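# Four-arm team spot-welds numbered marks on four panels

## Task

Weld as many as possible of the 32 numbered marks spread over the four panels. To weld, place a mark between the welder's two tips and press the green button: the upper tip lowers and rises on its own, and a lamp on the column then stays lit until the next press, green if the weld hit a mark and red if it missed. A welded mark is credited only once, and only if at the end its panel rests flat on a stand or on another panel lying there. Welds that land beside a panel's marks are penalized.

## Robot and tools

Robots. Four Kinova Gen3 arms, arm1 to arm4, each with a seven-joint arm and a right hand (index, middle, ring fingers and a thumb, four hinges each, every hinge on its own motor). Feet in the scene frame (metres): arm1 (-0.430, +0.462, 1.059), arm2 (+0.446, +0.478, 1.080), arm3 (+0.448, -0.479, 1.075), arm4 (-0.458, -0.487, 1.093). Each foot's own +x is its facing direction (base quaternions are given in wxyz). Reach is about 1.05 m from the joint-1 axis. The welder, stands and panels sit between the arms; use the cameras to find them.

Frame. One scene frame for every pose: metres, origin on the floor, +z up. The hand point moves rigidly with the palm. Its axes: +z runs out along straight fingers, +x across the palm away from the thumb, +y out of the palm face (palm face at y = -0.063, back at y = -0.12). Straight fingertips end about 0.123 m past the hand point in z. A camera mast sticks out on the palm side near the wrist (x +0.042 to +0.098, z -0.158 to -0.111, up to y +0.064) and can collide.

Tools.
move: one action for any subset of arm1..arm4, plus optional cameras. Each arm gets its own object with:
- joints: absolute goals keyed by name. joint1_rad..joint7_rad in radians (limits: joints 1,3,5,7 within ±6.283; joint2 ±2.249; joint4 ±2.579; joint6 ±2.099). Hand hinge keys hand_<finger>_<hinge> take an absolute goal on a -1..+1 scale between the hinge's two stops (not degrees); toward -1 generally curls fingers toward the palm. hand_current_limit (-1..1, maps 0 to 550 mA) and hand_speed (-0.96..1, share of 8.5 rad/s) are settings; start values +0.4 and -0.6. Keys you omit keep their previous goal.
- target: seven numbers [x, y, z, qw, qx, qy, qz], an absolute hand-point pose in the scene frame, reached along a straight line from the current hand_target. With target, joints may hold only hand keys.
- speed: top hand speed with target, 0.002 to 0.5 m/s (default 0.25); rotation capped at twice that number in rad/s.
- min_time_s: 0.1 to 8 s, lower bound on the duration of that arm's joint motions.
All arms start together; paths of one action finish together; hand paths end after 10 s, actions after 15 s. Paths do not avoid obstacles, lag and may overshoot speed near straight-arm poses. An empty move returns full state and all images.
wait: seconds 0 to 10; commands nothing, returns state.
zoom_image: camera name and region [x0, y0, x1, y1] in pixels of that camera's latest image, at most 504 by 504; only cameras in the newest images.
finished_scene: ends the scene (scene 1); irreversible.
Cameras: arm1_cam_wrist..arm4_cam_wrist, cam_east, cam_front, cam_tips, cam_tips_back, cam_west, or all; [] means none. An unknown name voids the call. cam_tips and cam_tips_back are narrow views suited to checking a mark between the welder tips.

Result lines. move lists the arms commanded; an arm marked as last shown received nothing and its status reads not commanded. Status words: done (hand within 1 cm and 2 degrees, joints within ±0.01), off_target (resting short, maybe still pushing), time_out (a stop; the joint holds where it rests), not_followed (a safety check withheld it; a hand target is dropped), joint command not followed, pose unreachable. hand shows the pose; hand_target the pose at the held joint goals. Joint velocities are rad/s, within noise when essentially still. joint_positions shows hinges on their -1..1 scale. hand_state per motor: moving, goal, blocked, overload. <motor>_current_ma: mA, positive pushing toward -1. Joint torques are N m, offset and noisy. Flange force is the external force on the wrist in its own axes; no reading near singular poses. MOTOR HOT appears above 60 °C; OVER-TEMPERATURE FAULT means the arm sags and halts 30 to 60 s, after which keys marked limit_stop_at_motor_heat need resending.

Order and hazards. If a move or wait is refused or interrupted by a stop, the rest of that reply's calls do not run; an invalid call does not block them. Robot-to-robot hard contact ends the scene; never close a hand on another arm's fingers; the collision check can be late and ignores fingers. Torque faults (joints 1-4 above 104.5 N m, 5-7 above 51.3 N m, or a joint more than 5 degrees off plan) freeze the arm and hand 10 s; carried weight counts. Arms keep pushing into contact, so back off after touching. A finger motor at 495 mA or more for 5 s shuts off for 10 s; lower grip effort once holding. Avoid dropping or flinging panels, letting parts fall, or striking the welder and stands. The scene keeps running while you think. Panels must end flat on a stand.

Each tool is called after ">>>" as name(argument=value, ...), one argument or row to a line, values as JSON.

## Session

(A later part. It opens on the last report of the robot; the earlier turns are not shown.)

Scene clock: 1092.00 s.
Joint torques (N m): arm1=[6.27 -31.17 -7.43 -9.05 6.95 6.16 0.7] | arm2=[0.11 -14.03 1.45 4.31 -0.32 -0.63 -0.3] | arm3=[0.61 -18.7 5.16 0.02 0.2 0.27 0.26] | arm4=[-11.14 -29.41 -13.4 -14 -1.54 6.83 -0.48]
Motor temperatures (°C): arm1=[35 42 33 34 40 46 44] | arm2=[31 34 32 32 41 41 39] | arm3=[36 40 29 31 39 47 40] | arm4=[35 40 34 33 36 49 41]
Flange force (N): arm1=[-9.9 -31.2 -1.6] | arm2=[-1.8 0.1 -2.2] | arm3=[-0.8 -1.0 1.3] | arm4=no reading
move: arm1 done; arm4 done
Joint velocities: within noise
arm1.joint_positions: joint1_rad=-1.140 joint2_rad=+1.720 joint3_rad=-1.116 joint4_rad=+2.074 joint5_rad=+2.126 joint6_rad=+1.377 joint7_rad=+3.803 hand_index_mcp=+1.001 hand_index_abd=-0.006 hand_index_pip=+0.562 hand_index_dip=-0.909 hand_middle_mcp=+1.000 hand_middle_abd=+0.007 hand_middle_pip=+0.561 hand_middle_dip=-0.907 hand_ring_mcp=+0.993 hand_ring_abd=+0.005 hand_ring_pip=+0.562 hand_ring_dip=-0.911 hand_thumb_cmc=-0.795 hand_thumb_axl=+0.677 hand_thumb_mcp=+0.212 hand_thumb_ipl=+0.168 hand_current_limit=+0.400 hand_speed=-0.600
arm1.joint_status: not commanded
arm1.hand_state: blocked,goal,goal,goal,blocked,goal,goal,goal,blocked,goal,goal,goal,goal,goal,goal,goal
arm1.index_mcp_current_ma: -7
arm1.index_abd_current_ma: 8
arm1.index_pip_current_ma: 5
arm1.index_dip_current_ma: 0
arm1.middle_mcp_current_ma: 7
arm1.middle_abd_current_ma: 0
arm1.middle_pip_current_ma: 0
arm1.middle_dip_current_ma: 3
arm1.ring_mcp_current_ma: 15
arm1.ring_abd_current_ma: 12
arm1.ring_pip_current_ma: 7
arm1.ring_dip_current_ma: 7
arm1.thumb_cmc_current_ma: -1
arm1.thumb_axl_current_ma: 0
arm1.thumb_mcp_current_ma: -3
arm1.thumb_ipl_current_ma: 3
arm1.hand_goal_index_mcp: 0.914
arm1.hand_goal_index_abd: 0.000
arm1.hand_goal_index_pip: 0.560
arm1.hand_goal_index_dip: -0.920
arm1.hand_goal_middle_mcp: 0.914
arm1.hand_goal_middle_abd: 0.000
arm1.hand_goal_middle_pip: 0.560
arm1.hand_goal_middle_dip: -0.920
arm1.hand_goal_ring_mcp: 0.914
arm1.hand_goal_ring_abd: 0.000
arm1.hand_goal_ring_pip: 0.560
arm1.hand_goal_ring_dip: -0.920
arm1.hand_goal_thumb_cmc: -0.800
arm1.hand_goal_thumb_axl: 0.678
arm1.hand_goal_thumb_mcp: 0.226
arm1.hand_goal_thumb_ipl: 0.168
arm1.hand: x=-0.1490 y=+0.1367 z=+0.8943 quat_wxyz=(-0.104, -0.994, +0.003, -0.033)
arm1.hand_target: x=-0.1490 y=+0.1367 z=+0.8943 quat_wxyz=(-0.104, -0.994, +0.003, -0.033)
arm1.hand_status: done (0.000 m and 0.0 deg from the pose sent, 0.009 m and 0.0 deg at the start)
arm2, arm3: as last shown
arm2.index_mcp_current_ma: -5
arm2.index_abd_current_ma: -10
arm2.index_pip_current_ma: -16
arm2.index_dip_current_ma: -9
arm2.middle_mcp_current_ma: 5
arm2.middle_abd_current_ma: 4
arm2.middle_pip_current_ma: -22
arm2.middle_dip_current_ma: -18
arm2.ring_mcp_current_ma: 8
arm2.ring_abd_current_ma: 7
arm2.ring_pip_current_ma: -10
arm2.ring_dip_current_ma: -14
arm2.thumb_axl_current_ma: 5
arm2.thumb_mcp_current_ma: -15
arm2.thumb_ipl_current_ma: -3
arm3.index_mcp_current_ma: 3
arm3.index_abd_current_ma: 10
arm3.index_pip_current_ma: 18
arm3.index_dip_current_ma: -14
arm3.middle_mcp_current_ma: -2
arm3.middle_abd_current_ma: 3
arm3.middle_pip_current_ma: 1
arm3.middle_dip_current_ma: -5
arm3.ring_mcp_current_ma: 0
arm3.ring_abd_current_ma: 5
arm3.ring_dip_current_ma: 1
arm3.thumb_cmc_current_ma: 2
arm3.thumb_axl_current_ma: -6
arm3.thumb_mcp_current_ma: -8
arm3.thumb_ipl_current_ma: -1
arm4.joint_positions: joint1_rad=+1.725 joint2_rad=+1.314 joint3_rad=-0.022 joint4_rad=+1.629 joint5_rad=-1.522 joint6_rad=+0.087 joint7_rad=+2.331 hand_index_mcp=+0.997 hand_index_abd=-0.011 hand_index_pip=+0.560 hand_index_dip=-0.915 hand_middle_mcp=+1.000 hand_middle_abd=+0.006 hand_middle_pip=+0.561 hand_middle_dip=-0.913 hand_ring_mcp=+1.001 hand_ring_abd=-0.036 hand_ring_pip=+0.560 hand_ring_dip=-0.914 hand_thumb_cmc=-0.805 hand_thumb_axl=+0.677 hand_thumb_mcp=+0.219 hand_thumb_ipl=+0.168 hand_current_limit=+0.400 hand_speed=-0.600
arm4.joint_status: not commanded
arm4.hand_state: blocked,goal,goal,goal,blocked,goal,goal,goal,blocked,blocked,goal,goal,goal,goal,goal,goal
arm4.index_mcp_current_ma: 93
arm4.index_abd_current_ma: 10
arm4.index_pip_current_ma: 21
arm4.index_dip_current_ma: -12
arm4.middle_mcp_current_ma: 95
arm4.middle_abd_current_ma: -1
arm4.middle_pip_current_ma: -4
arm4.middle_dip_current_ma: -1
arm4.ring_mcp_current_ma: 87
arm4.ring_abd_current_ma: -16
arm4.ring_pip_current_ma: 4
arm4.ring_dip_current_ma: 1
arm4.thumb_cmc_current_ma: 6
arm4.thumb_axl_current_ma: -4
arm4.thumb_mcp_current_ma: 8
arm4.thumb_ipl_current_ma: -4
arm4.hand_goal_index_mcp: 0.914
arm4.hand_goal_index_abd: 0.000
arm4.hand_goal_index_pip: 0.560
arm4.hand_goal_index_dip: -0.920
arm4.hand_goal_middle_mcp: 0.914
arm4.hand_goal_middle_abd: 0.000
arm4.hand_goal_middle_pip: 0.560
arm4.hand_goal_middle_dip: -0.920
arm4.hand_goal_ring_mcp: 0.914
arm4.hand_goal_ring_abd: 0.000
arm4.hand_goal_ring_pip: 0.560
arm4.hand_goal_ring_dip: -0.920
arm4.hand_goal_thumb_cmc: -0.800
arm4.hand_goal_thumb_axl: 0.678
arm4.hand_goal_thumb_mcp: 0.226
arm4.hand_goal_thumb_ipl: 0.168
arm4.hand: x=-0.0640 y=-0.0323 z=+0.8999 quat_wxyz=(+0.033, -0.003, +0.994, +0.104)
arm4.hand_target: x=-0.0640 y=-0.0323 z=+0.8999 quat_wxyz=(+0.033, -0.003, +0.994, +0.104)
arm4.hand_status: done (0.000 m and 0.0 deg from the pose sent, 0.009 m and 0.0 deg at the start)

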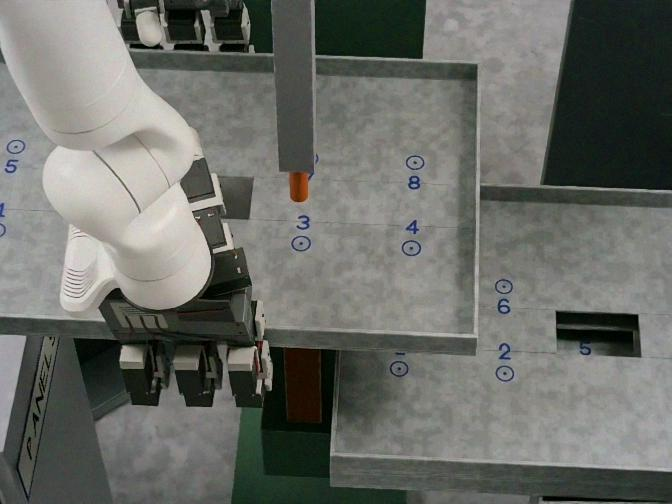

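>>> move(
  arm3={"target": [0.023, -0.503, 0.860, 0, 0, 1, 0], "speed": 0.06},
  cameras=["cam_tips"],
)

>>> wait(
  seconds=2.0,
  cameras=[],
)

>>> move(
  arm3={"target": [0.023, -0.503, 0.885, 0, 0, 1, 0], "speed": 0.08},
  cameras=["cam_front"],
)

>>> zoom_image(
  camera="cam_front",
  region=[300, 20, 400, 110],
)

Scene clock: 1093.43 s.
Joint torques (N m): arm1=[6.29 -31.16 -7.4 -9.03 6.9 6.14 0.64] | arm2=[0.07 -14.12 1.33 4.29 -0.34 -0.65 -0.34] | arm3=[0.77 -17.27 4.6 0.24 0.22 0.29 0.26] | arm4=[-11.33 -29.35 -13.83 -13.8 -1.36 6.81 -0.39]
Motor temperatures (°C): arm1=[35 42 33 34 40 46 44] | arm2=[31 34 32 32 41 41 39] | arm3=[36 40 29 31 39 47 40] | arm4=[35 40 34 33 36 49 41]
Flange force (N): arm1=[-9.8 -31.1 -1.5] | arm2=[-2.2 0.0 -2.1] | arm3=[-1.2 -1.3 -2.5] | arm4=no reading
move: arm3 done
Joint velocities: within noise
arm1, arm2: as last shown
arm1.index_mcp_current_ma: -2
arm1.index_abd_current_ma: 11
arm1.index_pip_current_ma: 4
arm1.index_dip_current_ma: 1
arm1.middle_mcp_current_ma: 12
arm1.middle_abd_current_ma: 1
arm1.middle_pip_current_ma: -2
arm1.middle_dip_current_ma: -6
arm1.ring_mcp_current_ma: 11
arm1.ring_abd_current_ma: 8
arm1.ring_dip_current_ma: 4
arm1.thumb_cmc_current_ma: -10
arm1.thumb_axl_current_ma: 1
arm1.thumb_mcp_current_ma: 0
arm1.thumb_ipl_current_ma: -4
arm2.index_mcp_current_ma: -6
arm2.index_abd_current_ma: -9
arm2.index_pip_current_ma: -15
arm2.index_dip_current_ma: -12
arm2.middle_mcp_current_ma: 8
arm2.middle_abd_current_ma: 0
arm2.middle_pip_current_ma: -28
arm2.middle_dip_current_ma: -16
arm2.ring_mcp_current_ma: 1
arm2.ring_abd_current_ma: 14
arm2.ring_pip_current_ma: -13
arm2.ring_dip_current_ma: -10
arm2.thumb_axl_current_ma: 8
arm2.thumb_mcp_current_ma: -13
arm2.thumb_ipl_current_ma: -8
arm3.joint_positions: joint1_rad=-2.947 joint2_rad=+1.356 joint3_rad=+0.333 joint4_rad=+1.667 joint5_rad=+1.939 joint6_rad=-0.363 joint7_rad=+2.313 hand_index_mcp=+0.151 hand_index_abd=+0.003 hand_index_pip=-0.477 hand_index_dip=+0.009 hand_middle_mcp=+0.746 hand_middle_abd=+0.002 hand_middle_pip=+0.578 hand_middle_dip=+0.693 hand_ring_mcp=+0.153 hand_ring_abd=+0.006 hand_ring_pip=-0.470 hand_ring_dip=+0.009 hand_thumb_cmc=-0.796 hand_thumb_axl=+0.677 hand_thumb_mcp=+0.212 hand_thumb_ipl=+0.168 hand_current_limit=+0.400 hand_speed=-0.600
arm3.joint_status: not commanded
arm3.hand_state: blocked,goal,blocked,goal,goal,goal,goal,goal,blocked,goal,blocked,goal,goal,goal,goal,goal
arm3.index_mcp_current_ma: -1
arm3.index_abd_current_ma: 7
arm3.index_pip_current_ma: 15
arm3.index_dip_current_ma: -12
arm3.middle_mcp_current_ma: 1
arm3.middle_abd_current_ma: 0
arm3.middle_pip_current_ma: 3
arm3.middle_dip_current_ma: -8
arm3.ring_mcp_current_ma: 10
arm3.ring_abd_current_ma: 7
arm3.ring_pip_current_ma: 1
arm3.ring_dip_current_ma: -4
arm3.thumb_cmc_current_ma: -7
arm3.thumb_axl_current_ma: -4
arm3.thumb_mcp_current_ma: -11
arm3.thumb_ipl_current_ma: -11
arm3.hand_goal_index_mcp: 0.100
arm3.hand_goal_index_abd: 0.000
arm3.hand_goal_index_pip: -0.500
arm3.hand_goal_index_dip: 0.000
arm3.hand_goal_middle_mcp: 0.754
arm3.hand_goal_middle_abd: 0.000
arm3.hand_goal_middle_pip: 0.576
arm3.hand_goal_middle_dip: 0.696
arm3.hand_goal_ring_mcp: 0.100
arm3.hand_goal_ring_abd: 0.000
arm3.hand_goal_ring_pip: -0.500
arm3.hand_goal_ring_dip: 0.000
arm3.hand_goal_thumb_cmc: -0.800
arm3.hand_goal_thumb_axl: 0.678
arm3.hand_goal_thumb_mcp: 0.226
arm3.hand_goal_thumb_ipl: 0.168
arm3.hand: x=+0.0230 y=-0.5030 z=+0.8600 quat_wxyz=(+0.000, +0.000, -1.000, +0.000)
arm3.hand_target: x=+0.0230 y=-0.5030 z=+0.8600 quat_wxyz=(+0.000, +0.000, -1.000, +0.000)
arm3.hand_status: done (0.000 m and 0.0 deg from the pose sent, 0.025 m and 0.0 deg at the start)
arm4.joint_positions: joint1_rad=+1.725 joint2_rad=+1.314 joint3_rad=-0.022 joint4_rad=+1.629 joint5_rad=-1.522 joint6_rad=+0.087 joint7_rad=+2.331 hand_index_mcp=+0.997 hand_index_abd=-0.011 hand_index_pip=+0.560 hand_index_dip=-0.915 hand_middle_mcp=+1.000 hand_middle_abd=+0.006 hand_middle_pip=+0.561 hand_middle_dip=-0.913 hand_ring_mcp=+1.001 hand_ring_abd=-0.036 hand_ring_pip=+0.560 hand_ring_dip=-0.914 hand_thumb_cmc=-0.805 hand_thumb_axl=+0.677 hand_thumb_mcp=+0.219 hand_thumb_ipl=+0.168 hand_current_limit=+0.400 hand_speed=-0.600
arm4.joint_status: not commanded
arm4.hand_state: blocked,goal,goal,goal,blocked,goal,goal,goal,blocked,blocked,goal,goal,goal,goal,goal,goal
arm4.index_mcp_current_ma: 97
arm4.index_abd_current_ma: -14
arm4.index_pip_current_ma: 14
arm4.index_dip_current_ma: 3
arm4.middle_mcp_current_ma: 67
arm4.middle_abd_current_ma: 3
arm4.middle_pip_current_ma: 6
arm4.middle_dip_current_ma: 3
arm4.ring_mcp_current_ma: 88
arm4.ring_abd_current_ma: -13
arm4.ring_pip_current_ma: -3
arm4.ring_dip_current_ma: 9
arm4.thumb_cmc_current_ma: 16
arm4.thumb_axl_current_ma: -10
arm4.thumb_mcp_current_ma: 12
arm4.thumb_ipl_current_ma: 4
arm4.hand_goal_index_mcp: 0.914
arm4.hand_goal_index_abd: 0.000
arm4.hand_goal_index_pip: 0.560
arm4.hand_goal_index_dip: -0.920
arm4.hand_goal_middle_mcp: 0.914
arm4.hand_goal_middle_abd: 0.000
arm4.hand_goal_middle_pip: 0.560
arm4.hand_goal_middle_dip: -0.920
arm4.hand_goal_ring_mcp: 0.914
arm4.hand_goal_ring_abd: 0.000
arm4.hand_goal_ring_pip: 0.560
arm4.hand_goal_ring_dip: -0.920
arm4.hand_goal_thumb_cmc: -0.800
arm4.hand_goal_thumb_axl: 0.678
arm4.hand_goal_thumb_mcp: 0.226
arm4.hand_goal_thumb_ipl: 0.168
arm4.hand: x=-0.0640 y=-0.0323 z=+0.8999 quat_wxyz=(+0.033, -0.003, +0.994, +0.104)
arm4.hand_target: x=-0.0640 y=-0.0323 z=+0.8999 quat_wxyz=(+0.033, -0.003, +0.994, +0.104)
arm4.hand_status: not commanded

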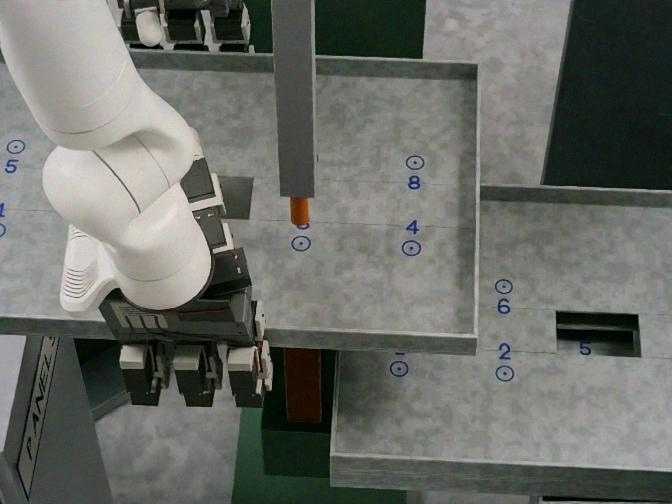

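Scene clock: 1095.43 s.
Joint torques (N m): arm1=[6.39 -30.51 -6.99 -9.45 7.19 5.84 0.62] | arm2=[0.12 -13.92 1.28 4.24 -0.3 -0.65 -0.33] | arm3=[0.73 -17.24 4.61 0.23 0.17 0.28 0.21] | arm4=[-11.54 -28.23 -13.74 -13.55 -1.31 6.56 -0.37]
Motor temperatures (°C): arm1=[35 42 33 34 40 46 44] | arm2=[31 34 32 32 41 41 39] | arm3=[36 40 29 31 39 47 40] | arm4=[35 40 34 33 36 49 41]
Flange force (N): arm1=[-9.6 -31.1 -4.9] | arm2=[-1.9 0.4 -2.7] | arm3=[-1.5 -1.0 -2.6] | arm4=no reading
Joint velocities: within noise
arm1.joint_positions: joint1_rad=-1.140 joint2_rad=+1.720 joint3_rad=-1.116 joint4_rad=+2.074 joint5_rad=+2.126 joint6_rad=+1.377 joint7_rad=+3.803 hand_index_mcp=+1.001 hand_index_abd=-0.006 hand_index_pip=+0.562 hand_index_dip=-0.909 hand_middle_mcp=+1.000 hand_middle_abd=+0.007 hand_middle_pip=+0.561 hand_middle_dip=-0.907 hand_ring_mcp=+0.993 hand_ring_abd=+0.005 hand_ring_pip=+0.562 hand_ring_dip=-0.911 hand_thumb_cmc=-0.795 hand_thumb_axl=+0.677 hand_thumb_mcp=+0.212 hand_thumb_ipl=+0.168 hand_current_limit=+0.400 hand_speed=-0.600
arm1.joint_status: not commanded
arm1.hand_state: blocked,goal,goal,goal,blocked,goal,goal,goal,blocked,goal,goal,goal,goal,goal,goal,goal
arm1.index_mcp_current_ma: 0
arm1.index_abd_current_ma: 7
arm1.index_pip_current_ma: 11
arm1.index_dip_current_ma: 4
arm1.middle_mcp_current_ma: 17
arm1.middle_abd_current_ma: 4
arm1.middle_pip_current_ma: 2
arm1.middle_dip_current_ma: -2
arm1.ring_mcp_current_ma: 11
arm1.ring_abd_current_ma: 10
arm1.ring_pip_current_ma: 15
arm1.ring_dip_current_ma: 8
arm1.thumb_cmc_current_ma: -8
arm1.thumb_axl_current_ma: -2
arm1.thumb_mcp_current_ma: -7
arm1.thumb_ipl_current_ma: 2
arm1.hand_goal_index_mcp: 0.914
arm1.hand_goal_index_abd: 0.000
arm1.hand_goal_index_pip: 0.560
arm1.hand_goal_index_dip: -0.920
arm1.hand_goal_middle_mcp: 0.914
arm1.hand_goal_middle_abd: 0.000
arm1.hand_goal_middle_pip: 0.560
arm1.hand_goal_middle_dip: -0.920
arm1.hand_goal_ring_mcp: 0.914
arm1.hand_goal_ring_abd: 0.000
arm1.hand_goal_ring_pip: 0.560
arm1.hand_goal_ring_dip: -0.920
arm1.hand_goal_thumb_cmc: -0.800
arm1.hand_goal_thumb_axl: 0.678
arm1.hand_goal_thumb_mcp: 0.226
arm1.hand_goal_thumb_ipl: 0.168
arm1.hand: x=-0.1490 y=+0.1367 z=+0.8943 quat_wxyz=(-0.104, -0.994, +0.003, -0.033)
arm1.hand_target: x=-0.1490 y=+0.1367 z=+0.8943 quat_wxyz=(-0.104, -0.994, +0.003, -0.033)
arm1.hand_status: not commanded
arm2.joint_positions: joint1_rad=+0.498 joint2_rad=+1.428 joint3_rad=+0.302 joint4_rad=+2.460 joint5_rad=+0.281 joint6_rad=-0.959 joint7_rad=-0.596 hand_index_mcp=+0.914 hand_index_abd=+0.000 hand_index_pip=+0.944 hand_index_dip=+0.694 hand_middle_mcp=+0.914 hand_middle_abd=+0.001 hand_middle_pip=+0.944 hand_middle_dip=+0.692 hand_ring_mcp=+0.914 hand_ring_abd=+0.002 hand_ring_pip=+0.945 hand_ring_dip=+0.692 hand_thumb_cmc=-0.803 hand_thumb_axl=+0.677 hand_thumb_mcp=+0.222 hand_thumb_ipl=+0.168 hand_current_limit=+0.400 hand_speed=-0.600
arm2.joint_status: not commanded
arm2.hand_state: goal,goal,goal,goal,goal,goal,goal,goal,goal,goal,goal,goal,goal,goal,goal,goal
arm2.index_mcp_current_ma: -3
arm2.index_abd_current_ma: -5
arm2.index_pip_current_ma: -19
arm2.index_dip_current_ma: -11
arm2.middle_mcp_current_ma: 16
arm2.middle_abd_current_ma: -1
arm2.middle_pip_current_ma: -32
arm2.middle_dip_current_ma: -16
arm2.ring_mcp_current_ma: 1
arm2.ring_abd_current_ma: 7
arm2.ring_pip_current_ma: -11
arm2.ring_dip_current_ma: -9
arm2.thumb_cmc_current_ma: -10
arm2.thumb_axl_current_ma: 5
arm2.thumb_mcp_current_ma: -12
arm2.thumb_ipl_current_ma: -5
arm2.hand_goal_index_mcp: 0.914
arm2.hand_goal_index_abd: 0.000
arm2.hand_goal_index_pip: 0.950
arm2.hand_goal_index_dip: 0.696
arm2.hand_goal_middle_mcp: 0.914
arm2.hand_goal_middle_abd: 0.000
arm2.hand_goal_middle_pip: 0.950
arm2.hand_goal_middle_dip: 0.696
arm2.hand_goal_ring_mcp: 0.914
arm2.hand_goal_ring_abd: 0.000
arm2.hand_goal_ring_pip: 0.950
arm2.hand_goal_ring_dip: 0.696
arm2.hand_goal_thumb_cmc: -0.800
arm2.hand_goal_thumb_axl: 0.678
arm2.hand_goal_thumb_mcp: 0.226
arm2.hand_goal_thumb_ipl: 0.168
arm2.hand: x=+0.4320 y=+0.1150 z=+0.9300 quat_wxyz=(+0.105, +0.995, +0.000, +0.000)
arm2.hand_target: x=+0.4320 y=+0.1150 z=+0.9300 quat_wxyz=(+0.105, +0.995, +0.000, +0.000)
arm2.hand_status: not commanded
arm3.joint_positions: joint1_rad=-2.947 joint2_rad=+1.356 joint3_rad=+0.333 joint4_rad=+1.667 joint5_rad=+1.939 joint6_rad=-0.363 joint7_rad=+2.313 hand_index_mcp=+0.151 hand_index_abd=+0.003 hand_index_pip=-0.477 hand_index_dip=+0.009 hand_middle_mcp=+0.746 hand_middle_abd=+0.002 hand_middle_pip=+0.578 hand_middle_dip=+0.693 hand_ring_mcp=+0.153 hand_ring_abd=+0.006 hand_ring_pip=-0.470 hand_ring_dip=+0.009 hand_thumb_cmc=-0.796 hand_thumb_axl=+0.677 hand_thumb_mcp=+0.212 hand_thumb_ipl=+0.168 hand_current_limit=+0.400 hand_speed=-0.600
arm3.joint_status: not commanded
arm3.hand_state: blocked,goal,blocked,goal,goal,goal,goal,goal,blocked,goal,blocked,goal,goal,goal,goal,goal
arm3.index_mcp_current_ma: 7
arm3.index_abd_current_ma: 9
arm3.index_pip_current_ma: 13
arm3.index_dip_current_ma: -14
arm3.middle_mcp_current_ma: 12
arm3.middle_abd_current_ma: 1
arm3.middle_pip_current_ma: 7
arm3.middle_dip_current_ma: -10
arm3.ring_mcp_current_ma: -2
arm3.ring_abd_current_ma: 7
arm3.ring_pip_current_ma: 5
arm3.ring_dip_current_ma: 3
arm3.thumb_cmc_current_ma: -3
arm3.thumb_axl_current_ma: -3
arm3.thumb_mcp_current_ma: 3
arm3.thumb_ipl_current_ma: -6
arm3.hand_goal_index_mcp: 0.100
arm3.hand_goal_index_abd: 0.000
arm3.hand_goal_index_pip: -0.500
arm3.hand_goal_index_dip: 0.000
arm3.hand_goal_middle_mcp: 0.754
arm3.hand_goal_middle_abd: 0.000
arm3.hand_goal_middle_pip: 0.576
arm3.hand_goal_middle_dip: 0.696
arm3.hand_goal_ring_mcp: 0.100
arm3.hand_goal_ring_abd: 0.000
arm3.hand_goal_ring_pip: -0.500
arm3.hand_goal_ring_dip: 0.000
arm3.hand_goal_thumb_cmc: -0.800
arm3.hand_goal_thumb_axl: 0.678
arm3.hand_goal_thumb_mcp: 0.226
arm3.hand_goal_thumb_ipl: 0.168
arm3.hand: x=+0.0230 y=-0.5030 z=+0.8600 quat_wxyz=(+0.000, +0.000, -1.000, +0.000)
arm3.hand_target: x=+0.0230 y=-0.5030 z=+0.8600 quat_wxyz=(+0.000, +0.000, -1.000, +0.000)
arm3.hand_status: done (0.000 m and 0.0 deg from the pose sent, 0.025 m and 0.0 deg at the start)
arm4.joint_positions: joint1_rad=+1.725 joint2_rad=+1.314 joint3_rad=-0.022 joint4_rad=+1.629 joint5_rad=-1.522 joint6_rad=+0.087 joint7_rad=+2.331 hand_index_mcp=+0.997 hand_index_abd=-0.011 hand_index_pip=+0.560 hand_index_dip=-0.915 hand_middle_mcp=+1.000 hand_middle_abd=+0.004 hand_middle_pip=+0.561 hand_middle_dip=-0.913 hand_ring_mcp=+1.000 hand_ring_abd=-0.035 hand_ring_pip=+0.560 hand_ring_dip=-0.914 hand_thumb_cmc=-0.805 hand_thumb_axl=+0.677 hand_thumb_mcp=+0.219 hand_thumb_ipl=+0.168 hand_current_limit=+0.400 hand_speed=-0.600
arm4.joint_status: not commanded
arm4.hand_state: blocked,goal,goal,goal,blocked,goal,goal,goal,blocked,blocked,goal,goal,goal,goal,goal,goal
arm4.index_mcp_current_ma: 91
arm4.index_abd_current_ma: 13
arm4.index_pip_current_ma: 0
arm4.index_dip_current_ma: 3
arm4.middle_mcp_current_ma: 86
arm4.middle_abd_current_ma: -10
arm4.middle_pip_current_ma: -5
arm4.middle_dip_current_ma: -5
arm4.ring_mcp_current_ma: 82
arm4.ring_abd_current_ma: -8
arm4.ring_pip_current_ma: -8
arm4.ring_dip_current_ma: 13
arm4.thumb_cmc_current_ma: 16
arm4.thumb_axl_current_ma: -9
arm4.thumb_mcp_current_ma: -10
arm4.thumb_ipl_current_ma: -20
arm4.hand_goal_index_mcp: 0.914
arm4.hand_goal_index_abd: 0.000
arm4.hand_goal_index_pip: 0.560
arm4.hand_goal_index_dip: -0.920
arm4.hand_goal_middle_mcp: 0.914
arm4.hand_goal_middle_abd: 0.000
arm4.hand_goal_middle_pip: 0.560
arm4.hand_goal_middle_dip: -0.920
arm4.hand_goal_ring_mcp: 0.914
arm4.hand_goal_ring_abd: 0.000
arm4.hand_goal_ring_pip: 0.560
arm4.hand_goal_ring_dip: -0.920
arm4.hand_goal_thumb_cmc: -0.800
arm4.hand_goal_thumb_axl: 0.678
arm4.hand_goal_thumb_mcp: 0.226
arm4.hand_goal_thumb_ipl: 0.168
arm4.hand: x=-0.0640 y=-0.0323 z=+0.8999 quat_wxyz=(+0.033, -0.003, +0.994, +0.104)
arm4.hand_target: x=-0.0640 y=-0.0323 z=+0.8999 quat_wxyz=(+0.033, -0.003, +0.994, +0.104)
arm4.hand_status: not commanded
wait: 2.00 s; at rest by 0.27 s

Scene clock: 1096.40 s.
Joint torques (N m): arm1=[6.35 -31.4 -7.53 -8.87 6.95 6.2 0.65] | arm2=[0.08 -14 1.31 4.26 -0.32 -0.62 -0.32] | arm3=[0.7 -18.59 5.18 0 0.22 0.25 0.2] | arm4=[-11.44 -29.02 -13.76 -12.39 -1.26 6.86 -0.36]
Motor temperatures (°C): arm1=[35 42 33 34 40 46 44] | arm2=[31 34 32 32 41 41 39] | arm3=[36 40 29 31 39 47 40] | arm4=[35 40 34 33 36 49 41]
Flange force (N): arm1=[-9.4 -31.2 -0.7] | arm2=[-2.1 0.1 -2.5] | arm3=[-1.2 -1.0 1.1] | arm4=no reading
move: arm3 done
Joint velocities: within noise
arm1, arm2: as last shown
arm1.index_abd_current_ma: 14
arm1.index_pip_current_ma: 14
arm1.index_dip_current_ma: 11
arm1.middle_abd_current_ma: -1
arm1.middle_pip_current_ma: -2
arm1.middle_dip_current_ma: 8
arm1.ring_mcp_current_ma: 15
arm1.ring_pip_current_ma: 8
arm1.ring_dip_current_ma: 6
arm1.thumb_cmc_current_ma: -5
arm1.thumb_axl_current_ma: -3
arm1.thumb_mcp_current_ma: -2
arm1.thumb_ipl_current_ma: -4
arm2.index_mcp_current_ma: -6
arm2.index_abd_current_ma: 0
arm2.index_pip_current_ma: -13
arm2.index_dip_current_ma: -9
arm2.middle_mcp_current_ma: 7
arm2.middle_abd_current_ma: 2
arm2.middle_pip_current_ma: -24
arm2.middle_dip_current_ma: -13
arm2.ring_abd_current_ma: 3
arm2.ring_dip_current_ma: -16
arm2.thumb_cmc_current_ma: -5
arm2.thumb_mcp_current_ma: -9
arm2.thumb_ipl_current_ma: -7
arm3.joint_positions: joint1_rad=-2.966 joint2_rad=+1.304 joint3_rad=+0.363 joint4_rad=+1.703 joint5_rad=+1.962 joint6_rad=-0.394 joint7_rad=+2.293 hand_index_mcp=+0.151 hand_index_abd=+0.003 hand_index_pip=-0.477 hand_index_dip=+0.009 hand_middle_mcp=+0.746 hand_middle_abd=+0.002 hand_middle_pip=+0.578 hand_middle_dip=+0.695 hand_ring_mcp=+0.153 hand_ring_abd=+0.006 hand_ring_pip=-0.470 hand_ring_dip=+0.009 hand_thumb_cmc=-0.796 hand_thumb_axl=+0.677 hand_thumb_mcp=+0.212 hand_thumb_ipl=+0.168 hand_current_limit=+0.400 hand_speed=-0.600
arm3.joint_status: not commanded
arm3.hand_state: blocked,goal,blocked,goal,goal,goal,goal,goal,blocked,goal,blocked,goal,goal,goal,goal,goal
arm3.index_mcp_current_ma: 0
arm3.index_abd_current_ma: 12
arm3.index_pip_current_ma: 17
arm3.index_dip_current_ma: -13
arm3.middle_mcp_current_ma: 2
arm3.middle_abd_current_ma: 6
arm3.middle_pip_current_ma: 5
arm3.middle_dip_current_ma: -5
arm3.ring_mcp_current_ma: -1
arm3.ring_abd_current_ma: 7
arm3.ring_pip_current_ma: 1
arm3.ring_dip_current_ma: 1
arm3.thumb_cmc_current_ma: -6
arm3.thumb_axl_current_ma: -3
arm3.thumb_mcp_current_ma: -1
arm3.thumb_ipl_current_ma: -11
arm3.hand_goal_index_mcp: 0.100
arm3.hand_goal_index_abd: 0.000
arm3.hand_goal_index_pip: -0.500
arm3.hand_goal_index_dip: 0.000
arm3.hand_goal_middle_mcp: 0.754
arm3.hand_goal_middle_abd: 0.000
arm3.hand_goal_middle_pip: 0.576
arm3.hand_goal_middle_dip: 0.696
arm3.hand_goal_ring_mcp: 0.100
arm3.hand_goal_ring_abd: 0.000
arm3.hand_goal_ring_pip: -0.500
arm3.hand_goal_ring_dip: 0.000
arm3.hand_goal_thumb_cmc: -0.800
arm3.hand_goal_thumb_axl: 0.678
arm3.hand_goal_thumb_mcp: 0.226
arm3.hand_goal_thumb_ipl: 0.168
arm3.hand: x=+0.0230 y=-0.5030 z=+0.8850 quat_wxyz=(+0.000, +0.000, -1.000, +0.000)
arm3.hand_target: x=+0.0230 y=-0.5030 z=+0.8850 quat_wxyz=(+0.000, +0.000, -1.000, +0.000)
arm3.hand_status: done (0.000 m and 0.0 deg from the pose sent, 0.025 m and 0.0 deg at the start)
arm4.joint_positions: joint1_rad=+1.725 joint2_rad=+1.314 joint3_rad=-0.022 joint4_rad=+1.629 joint5_rad=-1.522 joint6_rad=+0.087 joint7_rad=+2.331 hand_index_mcp=+0.997 hand_index_abd=-0.011 hand_index_pip=+0.560 hand_index_dip=-0.915 hand_middle_mcp=+1.000 hand_middle_abd=+0.004 hand_middle_pip=+0.561 hand_middle_dip=-0.913 hand_ring_mcp=+1.000 hand_ring_abd=-0.035 hand_ring_pip=+0.560 hand_ring_dip=-0.914 hand_thumb_cmc=-0.805 hand_thumb_axl=+0.677 hand_thumb_mcp=+0.219 hand_thumb_ipl=+0.168 hand_current_limit=+0.400 hand_speed=-0.600
arm4.joint_status: not commanded
arm4.hand_state: blocked,goal,goal,goal,blocked,goal,goal,goal,blocked,blocked,goal,goal,goal,goal,goal,goal
arm4.index_mcp_current_ma: 86
arm4.index_abd_current_ma: 7
arm4.index_pip_current_ma: 6
arm4.index_dip_current_ma: 2
arm4.middle_mcp_current_ma: 88
arm4.middle_abd_current_ma: -5
arm4.middle_pip_current_ma: -10
arm4.middle_dip_current_ma: 5
arm4.ring_mcp_current_ma: 75
arm4.ring_abd_current_ma: -6
arm4.ring_pip_current_ma: -20
arm4.ring_dip_current_ma: 7
arm4.thumb_cmc_current_ma: 6
arm4.thumb_axl_current_ma: 2
arm4.thumb_mcp_current_ma: -15
arm4.thumb_ipl_current_ma: -4
arm4.hand_goal_index_mcp: 0.914
arm4.hand_goal_index_abd: 0.000
arm4.hand_goal_index_pip: 0.560
arm4.hand_goal_index_dip: -0.920
arm4.hand_goal_middle_mcp: 0.914
arm4.hand_goal_middle_abd: 0.000
arm4.hand_goal_middle_pip: 0.560
arm4.hand_goal_middle_dip: -0.920
arm4.hand_goal_ring_mcp: 0.914
arm4.hand_goal_ring_abd: 0.000
arm4.hand_goal_ring_pip: 0.560
arm4.hand_goal_ring_dip: -0.920
arm4.hand_goal_thumb_cmc: -0.800
arm4.hand_goal_thumb_axl: 0.678
arm4.hand_goal_thumb_mcp: 0.226
arm4.hand_goal_thumb_ipl: 0.168
arm4.hand: x=-0.0640 y=-0.0323 z=+0.8999 quat_wxyz=(+0.033, -0.003, +0.994, +0.104)
arm4.hand_target: x=-0.0640 y=-0.0323 z=+0.8999 quat_wxyz=(+0.033, -0.003, +0.994, +0.104)
arm4.hand_status: not commanded

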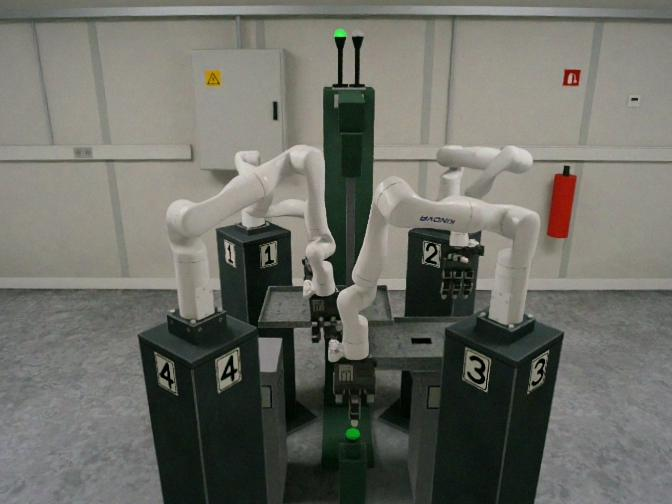

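Scaled by 5.040.

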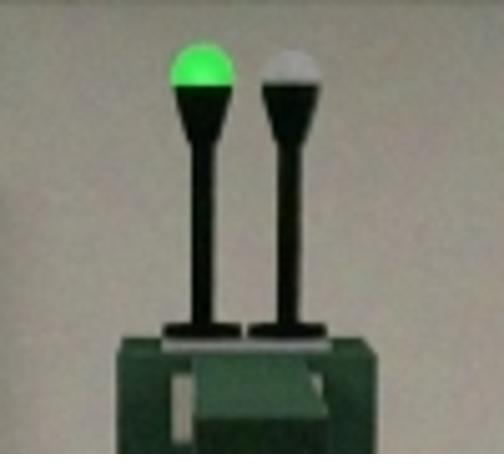

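>>> move(
  arm1={"target": [-0.1490, 0.1367, 0.9015, 0.10444, 0.99395, -0.00347, 0.03306], "speed": 0.04},
  arm4={"target": [-0.0640, -0.0323, 0.9071, 0.03306, -0.00347, 0.99395, 0.10444], "speed": 0.04},
  cameras=[],
)

>>> move(
  arm1={"target": [-0.1490, 0.0367, 0.9015, 0.10444, 0.99395, -0.00347, 0.03306], "speed": 0.06},
  arm4={"target": [-0.0640, -0.1323, 0.9071, 0.03306, -0.00347, 0.99395, 0.10444], "speed": 0.06},
  cameras=["cam_tips"],
)

>>> zoom_image(
  camera="cam_tips",
  region=[180, 140, 420, 380],
)

Scene clock: 1098.43 s.
Joint torques (N m): arm1=[5.72 -31.1 -8.25 -8.23 7.05 5.7 0.7] | arm2=[0.09 -13.94 1.31 4.22 -0.25 -0.67 -0.31] | arm3=[0.62 -18.68 5.14 0.02 0.25 0.22 0.2] | arm4=[-10.89 -30.5 -12.96 -12.84 -1.22 6.39 -0.45]
Motor temperatures (°C): arm1=[35 42 33 34 40 46 44] | arm2=[31 34 32 32 41 41 39] | arm3=[36 40 29 31 39 47 40] | arm4=[35 40 34 33 36 49 41]
Flange force (N): arm1=[-9.9 -30.1 1.0] | arm2=[-1.8 0.3 -2.7] | arm3=[-1.2 -0.8 1.4] | arm4=no reading
move: arm1 done; arm4 done
Joint velocities: within noise
arm1.joint_positions: joint1_rad=-1.140 joint2_rad=+1.707 joint3_rad=-1.128 joint4_rad=+2.084 joint5_rad=+2.110 joint6_rad=+1.383 joint7_rad=+3.802 hand_index_mcp=+1.001 hand_index_abd=-0.006 hand_index_pip=+0.562 hand_index_dip=-0.909 hand_middle_mcp=+1.000 hand_middle_abd=+0.007 hand_middle_pip=+0.561 hand_middle_dip=-0.907 hand_ring_mcp=+0.993 hand_ring_abd=+0.003 hand_ring_pip=+0.562 hand_ring_dip=-0.911 hand_thumb_cmc=-0.795 hand_thumb_axl=+0.677 hand_thumb_mcp=+0.212 hand_thumb_ipl=+0.168 hand_current_limit=+0.400 hand_speed=-0.600
arm1.joint_status: not commanded
arm1.hand_state: blocked,goal,goal,goal,blocked,goal,goal,goal,blocked,goal,goal,goal,goal,goal,goal,goal
arm1.index_mcp_current_ma: -2
arm1.index_abd_current_ma: 12
arm1.index_pip_current_ma: 12
arm1.index_dip_current_ma: 3
arm1.middle_mcp_current_ma: 16
arm1.middle_abd_current_ma: 3
arm1.middle_pip_current_ma: -2
arm1.middle_dip_current_ma: 1
arm1.ring_mcp_current_ma: 6
arm1.ring_abd_current_ma: 12
arm1.ring_pip_current_ma: 19
arm1.ring_dip_current_ma: 11
arm1.thumb_cmc_current_ma: -3
arm1.thumb_axl_current_ma: 3
arm1.thumb_mcp_current_ma: 2
arm1.thumb_ipl_current_ma: 0
arm1.hand_goal_index_mcp: 0.914
arm1.hand_goal_index_abd: 0.000
arm1.hand_goal_index_pip: 0.560
arm1.hand_goal_index_dip: -0.920
arm1.hand_goal_middle_mcp: 0.914
arm1.hand_goal_middle_abd: 0.000
arm1.hand_goal_middle_pip: 0.560
arm1.hand_goal_middle_dip: -0.920
arm1.hand_goal_ring_mcp: 0.914
arm1.hand_goal_ring_abd: 0.000
arm1.hand_goal_ring_pip: 0.560
arm1.hand_goal_ring_dip: -0.920
arm1.hand_goal_thumb_cmc: -0.800
arm1.hand_goal_thumb_axl: 0.678
arm1.hand_goal_thumb_mcp: 0.226
arm1.hand_goal_thumb_ipl: 0.168
arm1.hand: x=-0.1490 y=+0.1367 z=+0.9015 quat_wxyz=(-0.104, -0.994, +0.003, -0.033)
arm1.hand_target: x=-0.1490 y=+0.1367 z=+0.9015 quat_wxyz=(-0.104, -0.994, +0.003, -0.033)
arm1.hand_status: done (0.000 m and 0.0 deg from the pose sent, 0.007 m and 0.0 deg at the start)
arm2, arm3: as last shown
arm2.index_abd_current_ma: -4
arm2.index_pip_current_ma: -10
arm2.middle_mcp_current_ma: 9
arm2.middle_abd_current_ma: -3
arm2.middle_pip_current_ma: -27
arm2.middle_dip_current_ma: -18
arm2.ring_mcp_current_ma: 0
arm2.ring_abd_current_ma: 7
arm2.ring_pip_current_ma: -10
arm2.ring_dip_current_ma: -13
arm2.thumb_cmc_current_ma: -8
arm2.thumb_axl_current_ma: 6
arm2.thumb_mcp_current_ma: -14
arm2.thumb_ipl_current_ma: -5
arm3.index_mcp_current_ma: 5
arm3.index_abd_current_ma: 9
arm3.index_pip_current_ma: 9
arm3.index_dip_current_ma: -8
arm3.middle_mcp_current_ma: 6
arm3.middle_abd_current_ma: 2
arm3.middle_pip_current_ma: 7
arm3.middle_dip_current_ma: -7
arm3.ring_mcp_current_ma: 4
arm3.ring_abd_current_ma: 6
arm3.ring_pip_current_ma: 7
arm3.thumb_cmc_current_ma: 1
arm3.thumb_axl_current_ma: 1
arm3.thumb_mcp_current_ma: -4
arm3.thumb_ipl_current_ma: -6
arm4.joint_positions: joint1_rad=+1.707 joint2_rad=+1.298 joint3_rad=+0.005 joint4_rad=+1.641 joint5_rad=-1.506 joint6_rad=+0.110 joint7_rad=+2.299 hand_index_mcp=+0.997 hand_index_abd=-0.010 hand_index_pip=+0.560 hand_index_dip=-0.915 hand_middle_mcp=+1.000 hand_middle_abd=+0.003 hand_middle_pip=+0.561 hand_middle_dip=-0.913 hand_ring_mcp=+1.000 hand_ring_abd=-0.036 hand_ring_pip=+0.560 hand_ring_dip=-0.914 hand_thumb_cmc=-0.805 hand_thumb_axl=+0.677 hand_thumb_mcp=+0.219 hand_thumb_ipl=+0.168 hand_current_limit=+0.400 hand_speed=-0.600
arm4.joint_status: not commanded
arm4.hand_state: blocked,goal,goal,goal,blocked,goal,goal,goal,blocked,blocked,goal,goal,goal,goal,goal,goal
arm4.index_mcp_current_ma: 92
arm4.index_abd_current_ma: 7
arm4.index_pip_current_ma: 6
arm4.index_dip_current_ma: -3
arm4.middle_mcp_current_ma: 89
arm4.middle_abd_current_ma: -9
arm4.middle_pip_current_ma: 3
arm4.middle_dip_current_ma: -3
arm4.ring_mcp_current_ma: 92
arm4.ring_abd_current_ma: -7
arm4.ring_pip_current_ma: -11
arm4.ring_dip_current_ma: 7
arm4.thumb_cmc_current_ma: -2
arm4.thumb_axl_current_ma: -2
arm4.thumb_mcp_current_ma: 2
arm4.thumb_ipl_current_ma: -10
arm4.hand_goal_index_mcp: 0.914
arm4.hand_goal_index_abd: 0.000
arm4.hand_goal_index_pip: 0.560
arm4.hand_goal_index_dip: -0.920
arm4.hand_goal_middle_mcp: 0.914
arm4.hand_goal_middle_abd: 0.000
arm4.hand_goal_middle_pip: 0.560
arm4.hand_goal_middle_dip: -0.920
arm4.hand_goal_ring_mcp: 0.914
arm4.hand_goal_ring_abd: 0.000
arm4.hand_goal_ring_pip: 0.560
arm4.hand_goal_ring_dip: -0.920
arm4.hand_goal_thumb_cmc: -0.800
arm4.hand_goal_thumb_axl: 0.678
arm4.hand_goal_thumb_mcp: 0.226
arm4.hand_goal_thumb_ipl: 0.168
arm4.hand: x=-0.0640 y=-0.0323 z=+0.9071 quat_wxyz=(+0.033, -0.003, +0.994, +0.104)
arm4.hand_target: x=-0.0640 y=-0.0323 z=+0.9071 quat_wxyz=(+0.033, -0.003, +0.994, +0.104)
arm4.hand_status: done (0.000 m and 0.0 deg from the pose sent, 0.007 m and 0.0 deg at the start)

Scene clock: 1100.77 s.
Joint torques (N m): arm1=[6.66 -35.64 -9.95 -12.52 9.5 4.26 0.96] | arm2=[0.06 -14.15 1.25 4.29 -0.26 -0.59 -0.34] | arm3=[0.72 -18.64 5.16 0.02 0.21 0.29 0.22] | arm4=[-12.13 -22.38 -21.63 -5.54 1.08 7.63 -0.77]
Motor temperatures (°C): arm1=[35 42 33 34 40 46 44] | arm2=[31 34 32 32 41 41 39] | arm3=[36 40 29 31 39 47 40] | arm4=[35 40 34 33 36 49 41]
Flange force (N): arm1=[-8.2 -35.0 0.3] | arm2=[-2.3 -0.5 -2.1] | arm3=[-0.8 -1.2 1.1] | arm4=[1.8 -34.6 -3.1]
move: arm1 done; arm4 done
Joint velocities: within noise
arm1.joint_positions: joint1_rad=-1.001 joint2_rad=+1.636 joint3_rad=-1.114 joint4_rad=+1.892 joint5_rad=+2.022 joint6_rad=+1.215 joint7_rad=+4.118 hand_index_mcp=+1.001 hand_index_abd=-0.010 hand_index_pip=+0.562 hand_index_dip=-0.909 hand_middle_mcp=+1.000 hand_middle_abd=-0.001 hand_middle_pip=+0.561 hand_middle_dip=-0.907 hand_ring_mcp=+0.992 hand_ring_abd=+0.005 hand_ring_pip=+0.562 hand_ring_dip=-0.911 hand_thumb_cmc=-0.795 hand_thumb_axl=+0.677 hand_thumb_mcp=+0.212 hand_thumb_ipl=+0.168 hand_current_limit=+0.400 hand_speed=-0.600
arm1.joint_status: not commanded
arm1.hand_state: blocked,goal,goal,goal,blocked,goal,goal,goal,blocked,goal,goal,goal,goal,goal,goal,goal
arm1.index_mcp_current_ma: -2
arm1.index_abd_current_ma: 17
arm1.index_pip_current_ma: 7
arm1.index_dip_current_ma: 1
arm1.middle_mcp_current_ma: 13
arm1.middle_abd_current_ma: -2
arm1.middle_pip_current_ma: 0
arm1.middle_dip_current_ma: 4
arm1.ring_mcp_current_ma: 8
arm1.ring_abd_current_ma: 5
arm1.ring_pip_current_ma: 11
arm1.ring_dip_current_ma: 15
arm1.thumb_cmc_current_ma: 6
arm1.thumb_axl_current_ma: -2
arm1.thumb_mcp_current_ma: -4
arm1.thumb_ipl_current_ma: 0
arm1.hand_goal_index_mcp: 0.914
arm1.hand_goal_index_abd: 0.000
arm1.hand_goal_index_pip: 0.560
arm1.hand_goal_index_dip: -0.920
arm1.hand_goal_middle_mcp: 0.914
arm1.hand_goal_middle_abd: 0.000
arm1.hand_goal_middle_pip: 0.560
arm1.hand_goal_middle_dip: -0.920
arm1.hand_goal_ring_mcp: 0.914
arm1.hand_goal_ring_abd: 0.000
arm1.hand_goal_ring_pip: 0.560
arm1.hand_goal_ring_dip: -0.920
arm1.hand_goal_thumb_cmc: -0.800
arm1.hand_goal_thumb_axl: 0.678
arm1.hand_goal_thumb_mcp: 0.226
arm1.hand_goal_thumb_ipl: 0.168
arm1.hand: x=-0.1490 y=+0.0366 z=+0.9015 quat_wxyz=(-0.104, -0.994, +0.004, -0.033)
arm1.hand_target: x=-0.1490 y=+0.0367 z=+0.9015 quat_wxyz=(-0.104, -0.994, +0.003, -0.033)
arm1.hand_status: done (0.000 m and 0.0 deg from the pose sent, 0.100 m and 0.0 deg at the start)
arm2, arm3: as last shown
arm2.index_abd_current_ma: 0
arm2.index_pip_current_ma: -13
arm2.middle_mcp_current_ma: 13
arm2.middle_abd_current_ma: -1
arm2.middle_pip_current_ma: -30
arm2.ring_abd_current_ma: 9
arm2.ring_pip_current_ma: -13
arm2.ring_dip_current_ma: -15
arm2.thumb_cmc_current_ma: -12
arm2.thumb_axl_current_ma: 5
arm2.thumb_mcp_current_ma: -11
arm2.thumb_ipl_current_ma: -8
arm3.index_mcp_current_ma: 4
arm3.index_abd_current_ma: 5
arm3.index_pip_current_ma: 11
arm3.index_dip_current_ma: -12
arm3.middle_mcp_current_ma: 0
arm3.middle_abd_current_ma: 5
arm3.middle_pip_current_ma: 6
arm3.ring_mcp_current_ma: 10
arm3.ring_pip_current_ma: 10
arm3.ring_dip_current_ma: -3
arm3.thumb_cmc_current_ma: -1
arm3.thumb_axl_current_ma: -4
arm3.thumb_mcp_current_ma: -8
arm3.thumb_ipl_current_ma: 2
arm4.joint_positions: joint1_rad=+2.233 joint2_rad=+1.349 joint3_rad=-0.475 joint4_rad=+1.826 joint5_rad=-1.100 joint6_rad=-0.319 joint7_rad=+2.347 hand_index_mcp=+0.992 hand_index_abd=-0.006 hand_index_pip=+0.560 hand_index_dip=-0.915 hand_middle_mcp=+1.000 hand_middle_abd=-0.002 hand_middle_pip=+0.561 hand_middle_dip=-0.913 hand_ring_mcp=+1.001 hand_ring_abd=-0.049 hand_ring_pip=+0.560 hand_ring_dip=-0.914 hand_thumb_cmc=-0.805 hand_thumb_axl=+0.677 hand_thumb_mcp=+0.219 hand_thumb_ipl=+0.168 hand_current_limit=+0.400 hand_speed=-0.600
arm4.joint_status: not commanded
arm4.hand_state: blocked,goal,goal,goal,blocked,goal,goal,goal,blocked,blocked,goal,goal,goal,goal,goal,goal
arm4.index_mcp_current_ma: 91
arm4.index_abd_current_ma: 7
arm4.index_pip_current_ma: 3
arm4.index_dip_current_ma: -15
arm4.middle_mcp_current_ma: 75
arm4.middle_abd_current_ma: -2
arm4.middle_pip_current_ma: -15
arm4.middle_dip_current_ma: -5
arm4.ring_mcp_current_ma: 85
arm4.ring_abd_current_ma: -9
arm4.ring_pip_current_ma: -2
arm4.ring_dip_current_ma: 0
arm4.thumb_cmc_current_ma: 12
arm4.thumb_axl_current_ma: 6
arm4.thumb_mcp_current_ma: 0
arm4.thumb_ipl_current_ma: -4
arm4.hand_goal_index_mcp: 0.914
arm4.hand_goal_index_abd: 0.000
arm4.hand_goal_index_pip: 0.560
arm4.hand_goal_index_dip: -0.920
arm4.hand_goal_middle_mcp: 0.914
arm4.hand_goal_middle_abd: 0.000
arm4.hand_goal_middle_pip: 0.560
arm4.hand_goal_middle_dip: -0.920
arm4.hand_goal_ring_mcp: 0.914
arm4.hand_goal_ring_abd: 0.000
arm4.hand_goal_ring_pip: 0.560
arm4.hand_goal_ring_dip: -0.920
arm4.hand_goal_thumb_cmc: -0.800
arm4.hand_goal_thumb_axl: 0.678
arm4.hand_goal_thumb_mcp: 0.226
arm4.hand_goal_thumb_ipl: 0.168
arm4.hand: x=-0.0640 y=-0.1323 z=+0.9071 quat_wxyz=(+0.033, -0.003, +0.994, +0.104)
arm4.hand_target: x=-0.0640 y=-0.1323 z=+0.9071 quat_wxyz=(+0.033, -0.003, +0.994, +0.104)
arm4.hand_status: done (0.000 m and 0.0 deg from the pose sent, 0.100 m and 0.0 deg at the start)

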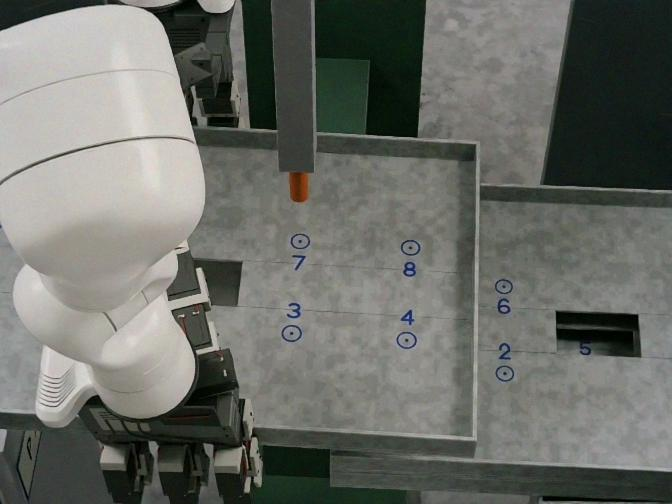

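Scaled by 2.100.

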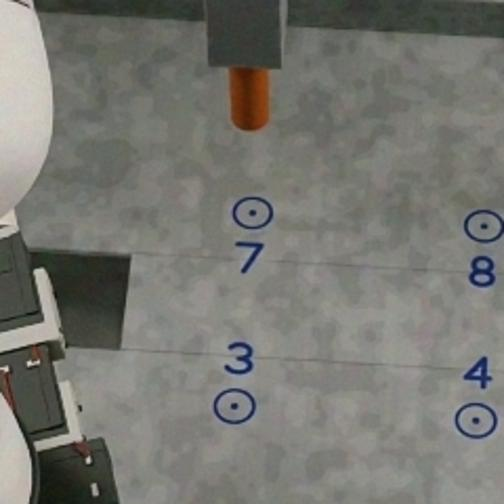

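>>> move(
  arm1={"target": [-0.1495, 0.0377, 0.8936, 0.10440, 0.99357, -0.00452, 0.04300], "speed": 0.03},
  arm4={"target": [-0.0645, -0.1313, 0.9009, 0.04300, -0.00452, 0.99357, 0.10440], "speed": 0.03},
  cameras=["cam_tips"],
)

>>> zoom_image(
  camera="cam_tips",
  region=[180, 140, 420, 380],
)

Scene clock: 1105.40 s.
Joint torques (N m): arm1=[6.89 -34.16 -9.2 -13.17 9.17 4.31 0.79] | arm2=[0.11 -14.02 1.27 4.36 -0.31 -0.63 -0.3] | arm3=[0.67 -18.61 5.19 0.03 0.23 0.24 0.25] | arm4=[-12.84 -21.33 -22.67 -5.53 1.67 7.93 -0.62]
Motor temperatures (°C): arm1=[35 43 33 34 40 46 44] | arm2=[31 34 31 32 41 41 39] | arm3=[36 40 29 31 39 47 40] | arm4=[35 40 34 33 36 49 41]
Flange force (N): arm1=[-8.6 -34.8 -4.6] | arm2=[-2.0 0.3 -2.2] | arm3=[-1.1 -1.0 1.2] | arm4=[3.2 -36.4 -6.3]
move: arm1 done; arm4 done
Joint velocities: within noise
arm1.joint_positions: joint1_rad=-0.988 joint2_rad=+1.655 joint3_rad=-1.104 joint4_rad=+1.898 joint5_rad=+2.058 joint6_rad=+1.199 joint7_rad=+4.107 hand_index_mcp=+1.001 hand_index_abd=-0.022 hand_index_pip=+0.562 hand_index_dip=-0.909 hand_middle_mcp=+1.000 hand_middle_abd=-0.001 hand_middle_pip=+0.561 hand_middle_dip=-0.907 hand_ring_mcp=+0.993 hand_ring_abd=+0.005 hand_ring_pip=+0.562 hand_ring_dip=-0.911 hand_thumb_cmc=-0.795 hand_thumb_axl=+0.677 hand_thumb_mcp=+0.212 hand_thumb_ipl=+0.168 hand_current_limit=+0.400 hand_speed=-0.600
arm1.joint_status: not commanded
arm1.hand_state: blocked,blocked,goal,goal,blocked,goal,goal,goal,blocked,goal,goal,goal,goal,goal,goal,goal
arm1.index_mcp_current_ma: 0
arm1.index_abd_current_ma: 13
arm1.index_pip_current_ma: 11
arm1.index_dip_current_ma: 6
arm1.middle_mcp_current_ma: 9
arm1.middle_abd_current_ma: 7
arm1.middle_pip_current_ma: 1
arm1.middle_dip_current_ma: 7
arm1.ring_mcp_current_ma: 8
arm1.ring_abd_current_ma: 9
arm1.ring_pip_current_ma: 6
arm1.ring_dip_current_ma: 7
arm1.thumb_cmc_current_ma: 5
arm1.thumb_axl_current_ma: -2
arm1.thumb_mcp_current_ma: 0
arm1.thumb_ipl_current_ma: 1
arm1.hand_goal_index_mcp: 0.914
arm1.hand_goal_index_abd: 0.000
arm1.hand_goal_index_pip: 0.560
arm1.hand_goal_index_dip: -0.920
arm1.hand_goal_middle_mcp: 0.914
arm1.hand_goal_middle_abd: 0.000
arm1.hand_goal_middle_pip: 0.560
arm1.hand_goal_middle_dip: -0.920
arm1.hand_goal_ring_mcp: 0.914
arm1.hand_goal_ring_abd: 0.000
arm1.hand_goal_ring_pip: 0.560
arm1.hand_goal_ring_dip: -0.920
arm1.hand_goal_thumb_cmc: -0.800
arm1.hand_goal_thumb_axl: 0.678
arm1.hand_goal_thumb_mcp: 0.226
arm1.hand_goal_thumb_ipl: 0.168
arm1.hand: x=-0.1495 y=+0.0377 z=+0.8936 quat_wxyz=(-0.104, -0.994, +0.005, -0.043)
arm1.hand_target: x=-0.1495 y=+0.0377 z=+0.8936 quat_wxyz=(-0.104, -0.994, +0.005, -0.043)
arm1.hand_status: done (0.000 m and 0.0 deg from the pose sent, 0.008 m and 1.1 deg at the start)
arm2, arm3: as last shown
arm2.index_mcp_current_ma: -7
arm2.index_abd_current_ma: -7
arm2.index_pip_current_ma: -18
arm2.index_dip_current_ma: -13
arm2.middle_mcp_current_ma: 8
arm2.middle_abd_current_ma: -3
arm2.middle_pip_current_ma: -29
arm2.ring_mcp_current_ma: 4
arm2.ring_abd_current_ma: 10
arm2.ring_dip_current_ma: -16
arm2.thumb_cmc_current_ma: -13
arm2.thumb_axl_current_ma: 4
arm2.thumb_mcp_current_ma: -15
arm2.thumb_ipl_current_ma: -3
arm3.index_mcp_current_ma: 2
arm3.index_abd_current_ma: 7
arm3.index_pip_current_ma: 15
arm3.index_dip_current_ma: -10
arm3.middle_mcp_current_ma: 8
arm3.middle_abd_current_ma: -3
arm3.middle_pip_current_ma: 7
arm3.middle_dip_current_ma: -6
arm3.ring_mcp_current_ma: 6
arm3.ring_abd_current_ma: 9
arm3.ring_pip_current_ma: 5
arm3.ring_dip_current_ma: 2
arm3.thumb_cmc_current_ma: -6
arm3.thumb_axl_current_ma: -10
arm3.thumb_mcp_current_ma: -11
arm3.thumb_ipl_current_ma: -6
arm4.joint_positions: joint1_rad=+2.252 joint2_rad=+1.379 joint3_rad=-0.510 joint4_rad=+1.829 joint5_rad=-1.040 joint6_rad=-0.377 joint7_rad=+2.315 hand_index_mcp=+0.992 hand_index_abd=-0.011 hand_index_pip=+0.560 hand_index_dip=-0.915 hand_middle_mcp=+1.000 hand_middle_abd=+0.002 hand_middle_pip=+0.561 hand_middle_dip=-0.913 hand_ring_mcp=+1.001 hand_ring_abd=-0.041 hand_ring_pip=+0.560 hand_ring_dip=-0.914 hand_thumb_cmc=-0.805 hand_thumb_axl=+0.677 hand_thumb_mcp=+0.219 hand_thumb_ipl=+0.168 hand_current_limit=+0.400 hand_speed=-0.600
arm4.joint_status: not commanded
arm4.hand_state: blocked,goal,goal,goal,blocked,goal,goal,goal,blocked,blocked,goal,goal,goal,goal,goal,goal
arm4.index_mcp_current_ma: 88
arm4.index_abd_current_ma: -4
arm4.index_pip_current_ma: 1
arm4.index_dip_current_ma: -8
arm4.middle_mcp_current_ma: 72
arm4.middle_abd_current_ma: 9
arm4.middle_pip_current_ma: -17
arm4.middle_dip_current_ma: 0
arm4.ring_mcp_current_ma: 94
arm4.ring_abd_current_ma: -9
arm4.ring_pip_current_ma: -14
arm4.ring_dip_current_ma: 0
arm4.thumb_cmc_current_ma: 12
arm4.thumb_axl_current_ma: -3
arm4.thumb_mcp_current_ma: 5
arm4.thumb_ipl_current_ma: -15
arm4.hand_goal_index_mcp: 0.914
arm4.hand_goal_index_abd: 0.000
arm4.hand_goal_index_pip: 0.560
arm4.hand_goal_index_dip: -0.920
arm4.hand_goal_middle_mcp: 0.914
arm4.hand_goal_middle_abd: 0.000
arm4.hand_goal_middle_pip: 0.560
arm4.hand_goal_middle_dip: -0.920
arm4.hand_goal_ring_mcp: 0.914
arm4.hand_goal_ring_abd: 0.000
arm4.hand_goal_ring_pip: 0.560
arm4.hand_goal_ring_dip: -0.920
arm4.hand_goal_thumb_cmc: -0.800
arm4.hand_goal_thumb_axl: 0.678
arm4.hand_goal_thumb_mcp: 0.226
arm4.hand_goal_thumb_ipl: 0.168
arm4.hand: x=-0.0645 y=-0.1313 z=+0.9009 quat_wxyz=(+0.043, -0.005, +0.994, +0.104)
arm4.hand_target: x=-0.0645 y=-0.1313 z=+0.9009 quat_wxyz=(+0.043, -0.005, +0.994, +0.104)
arm4.hand_status: done (0.000 m and 0.0 deg from the pose sent, 0.006 m and 1.1 deg at the start)

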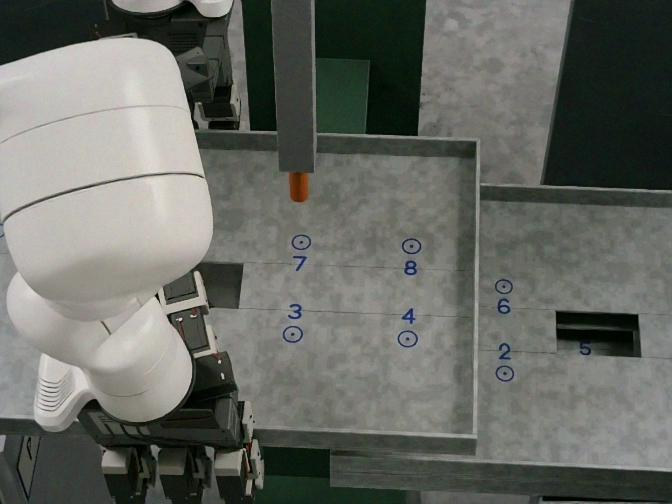

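Scaled by 2.100.

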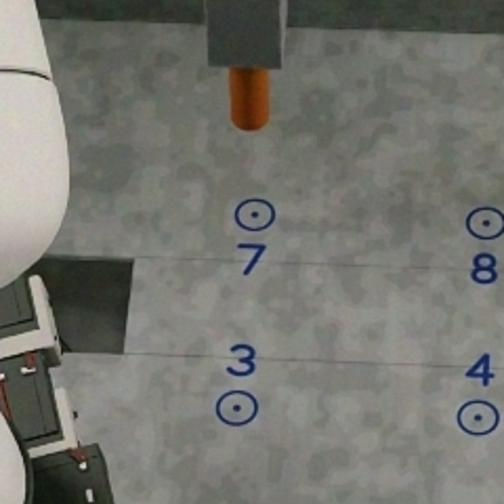

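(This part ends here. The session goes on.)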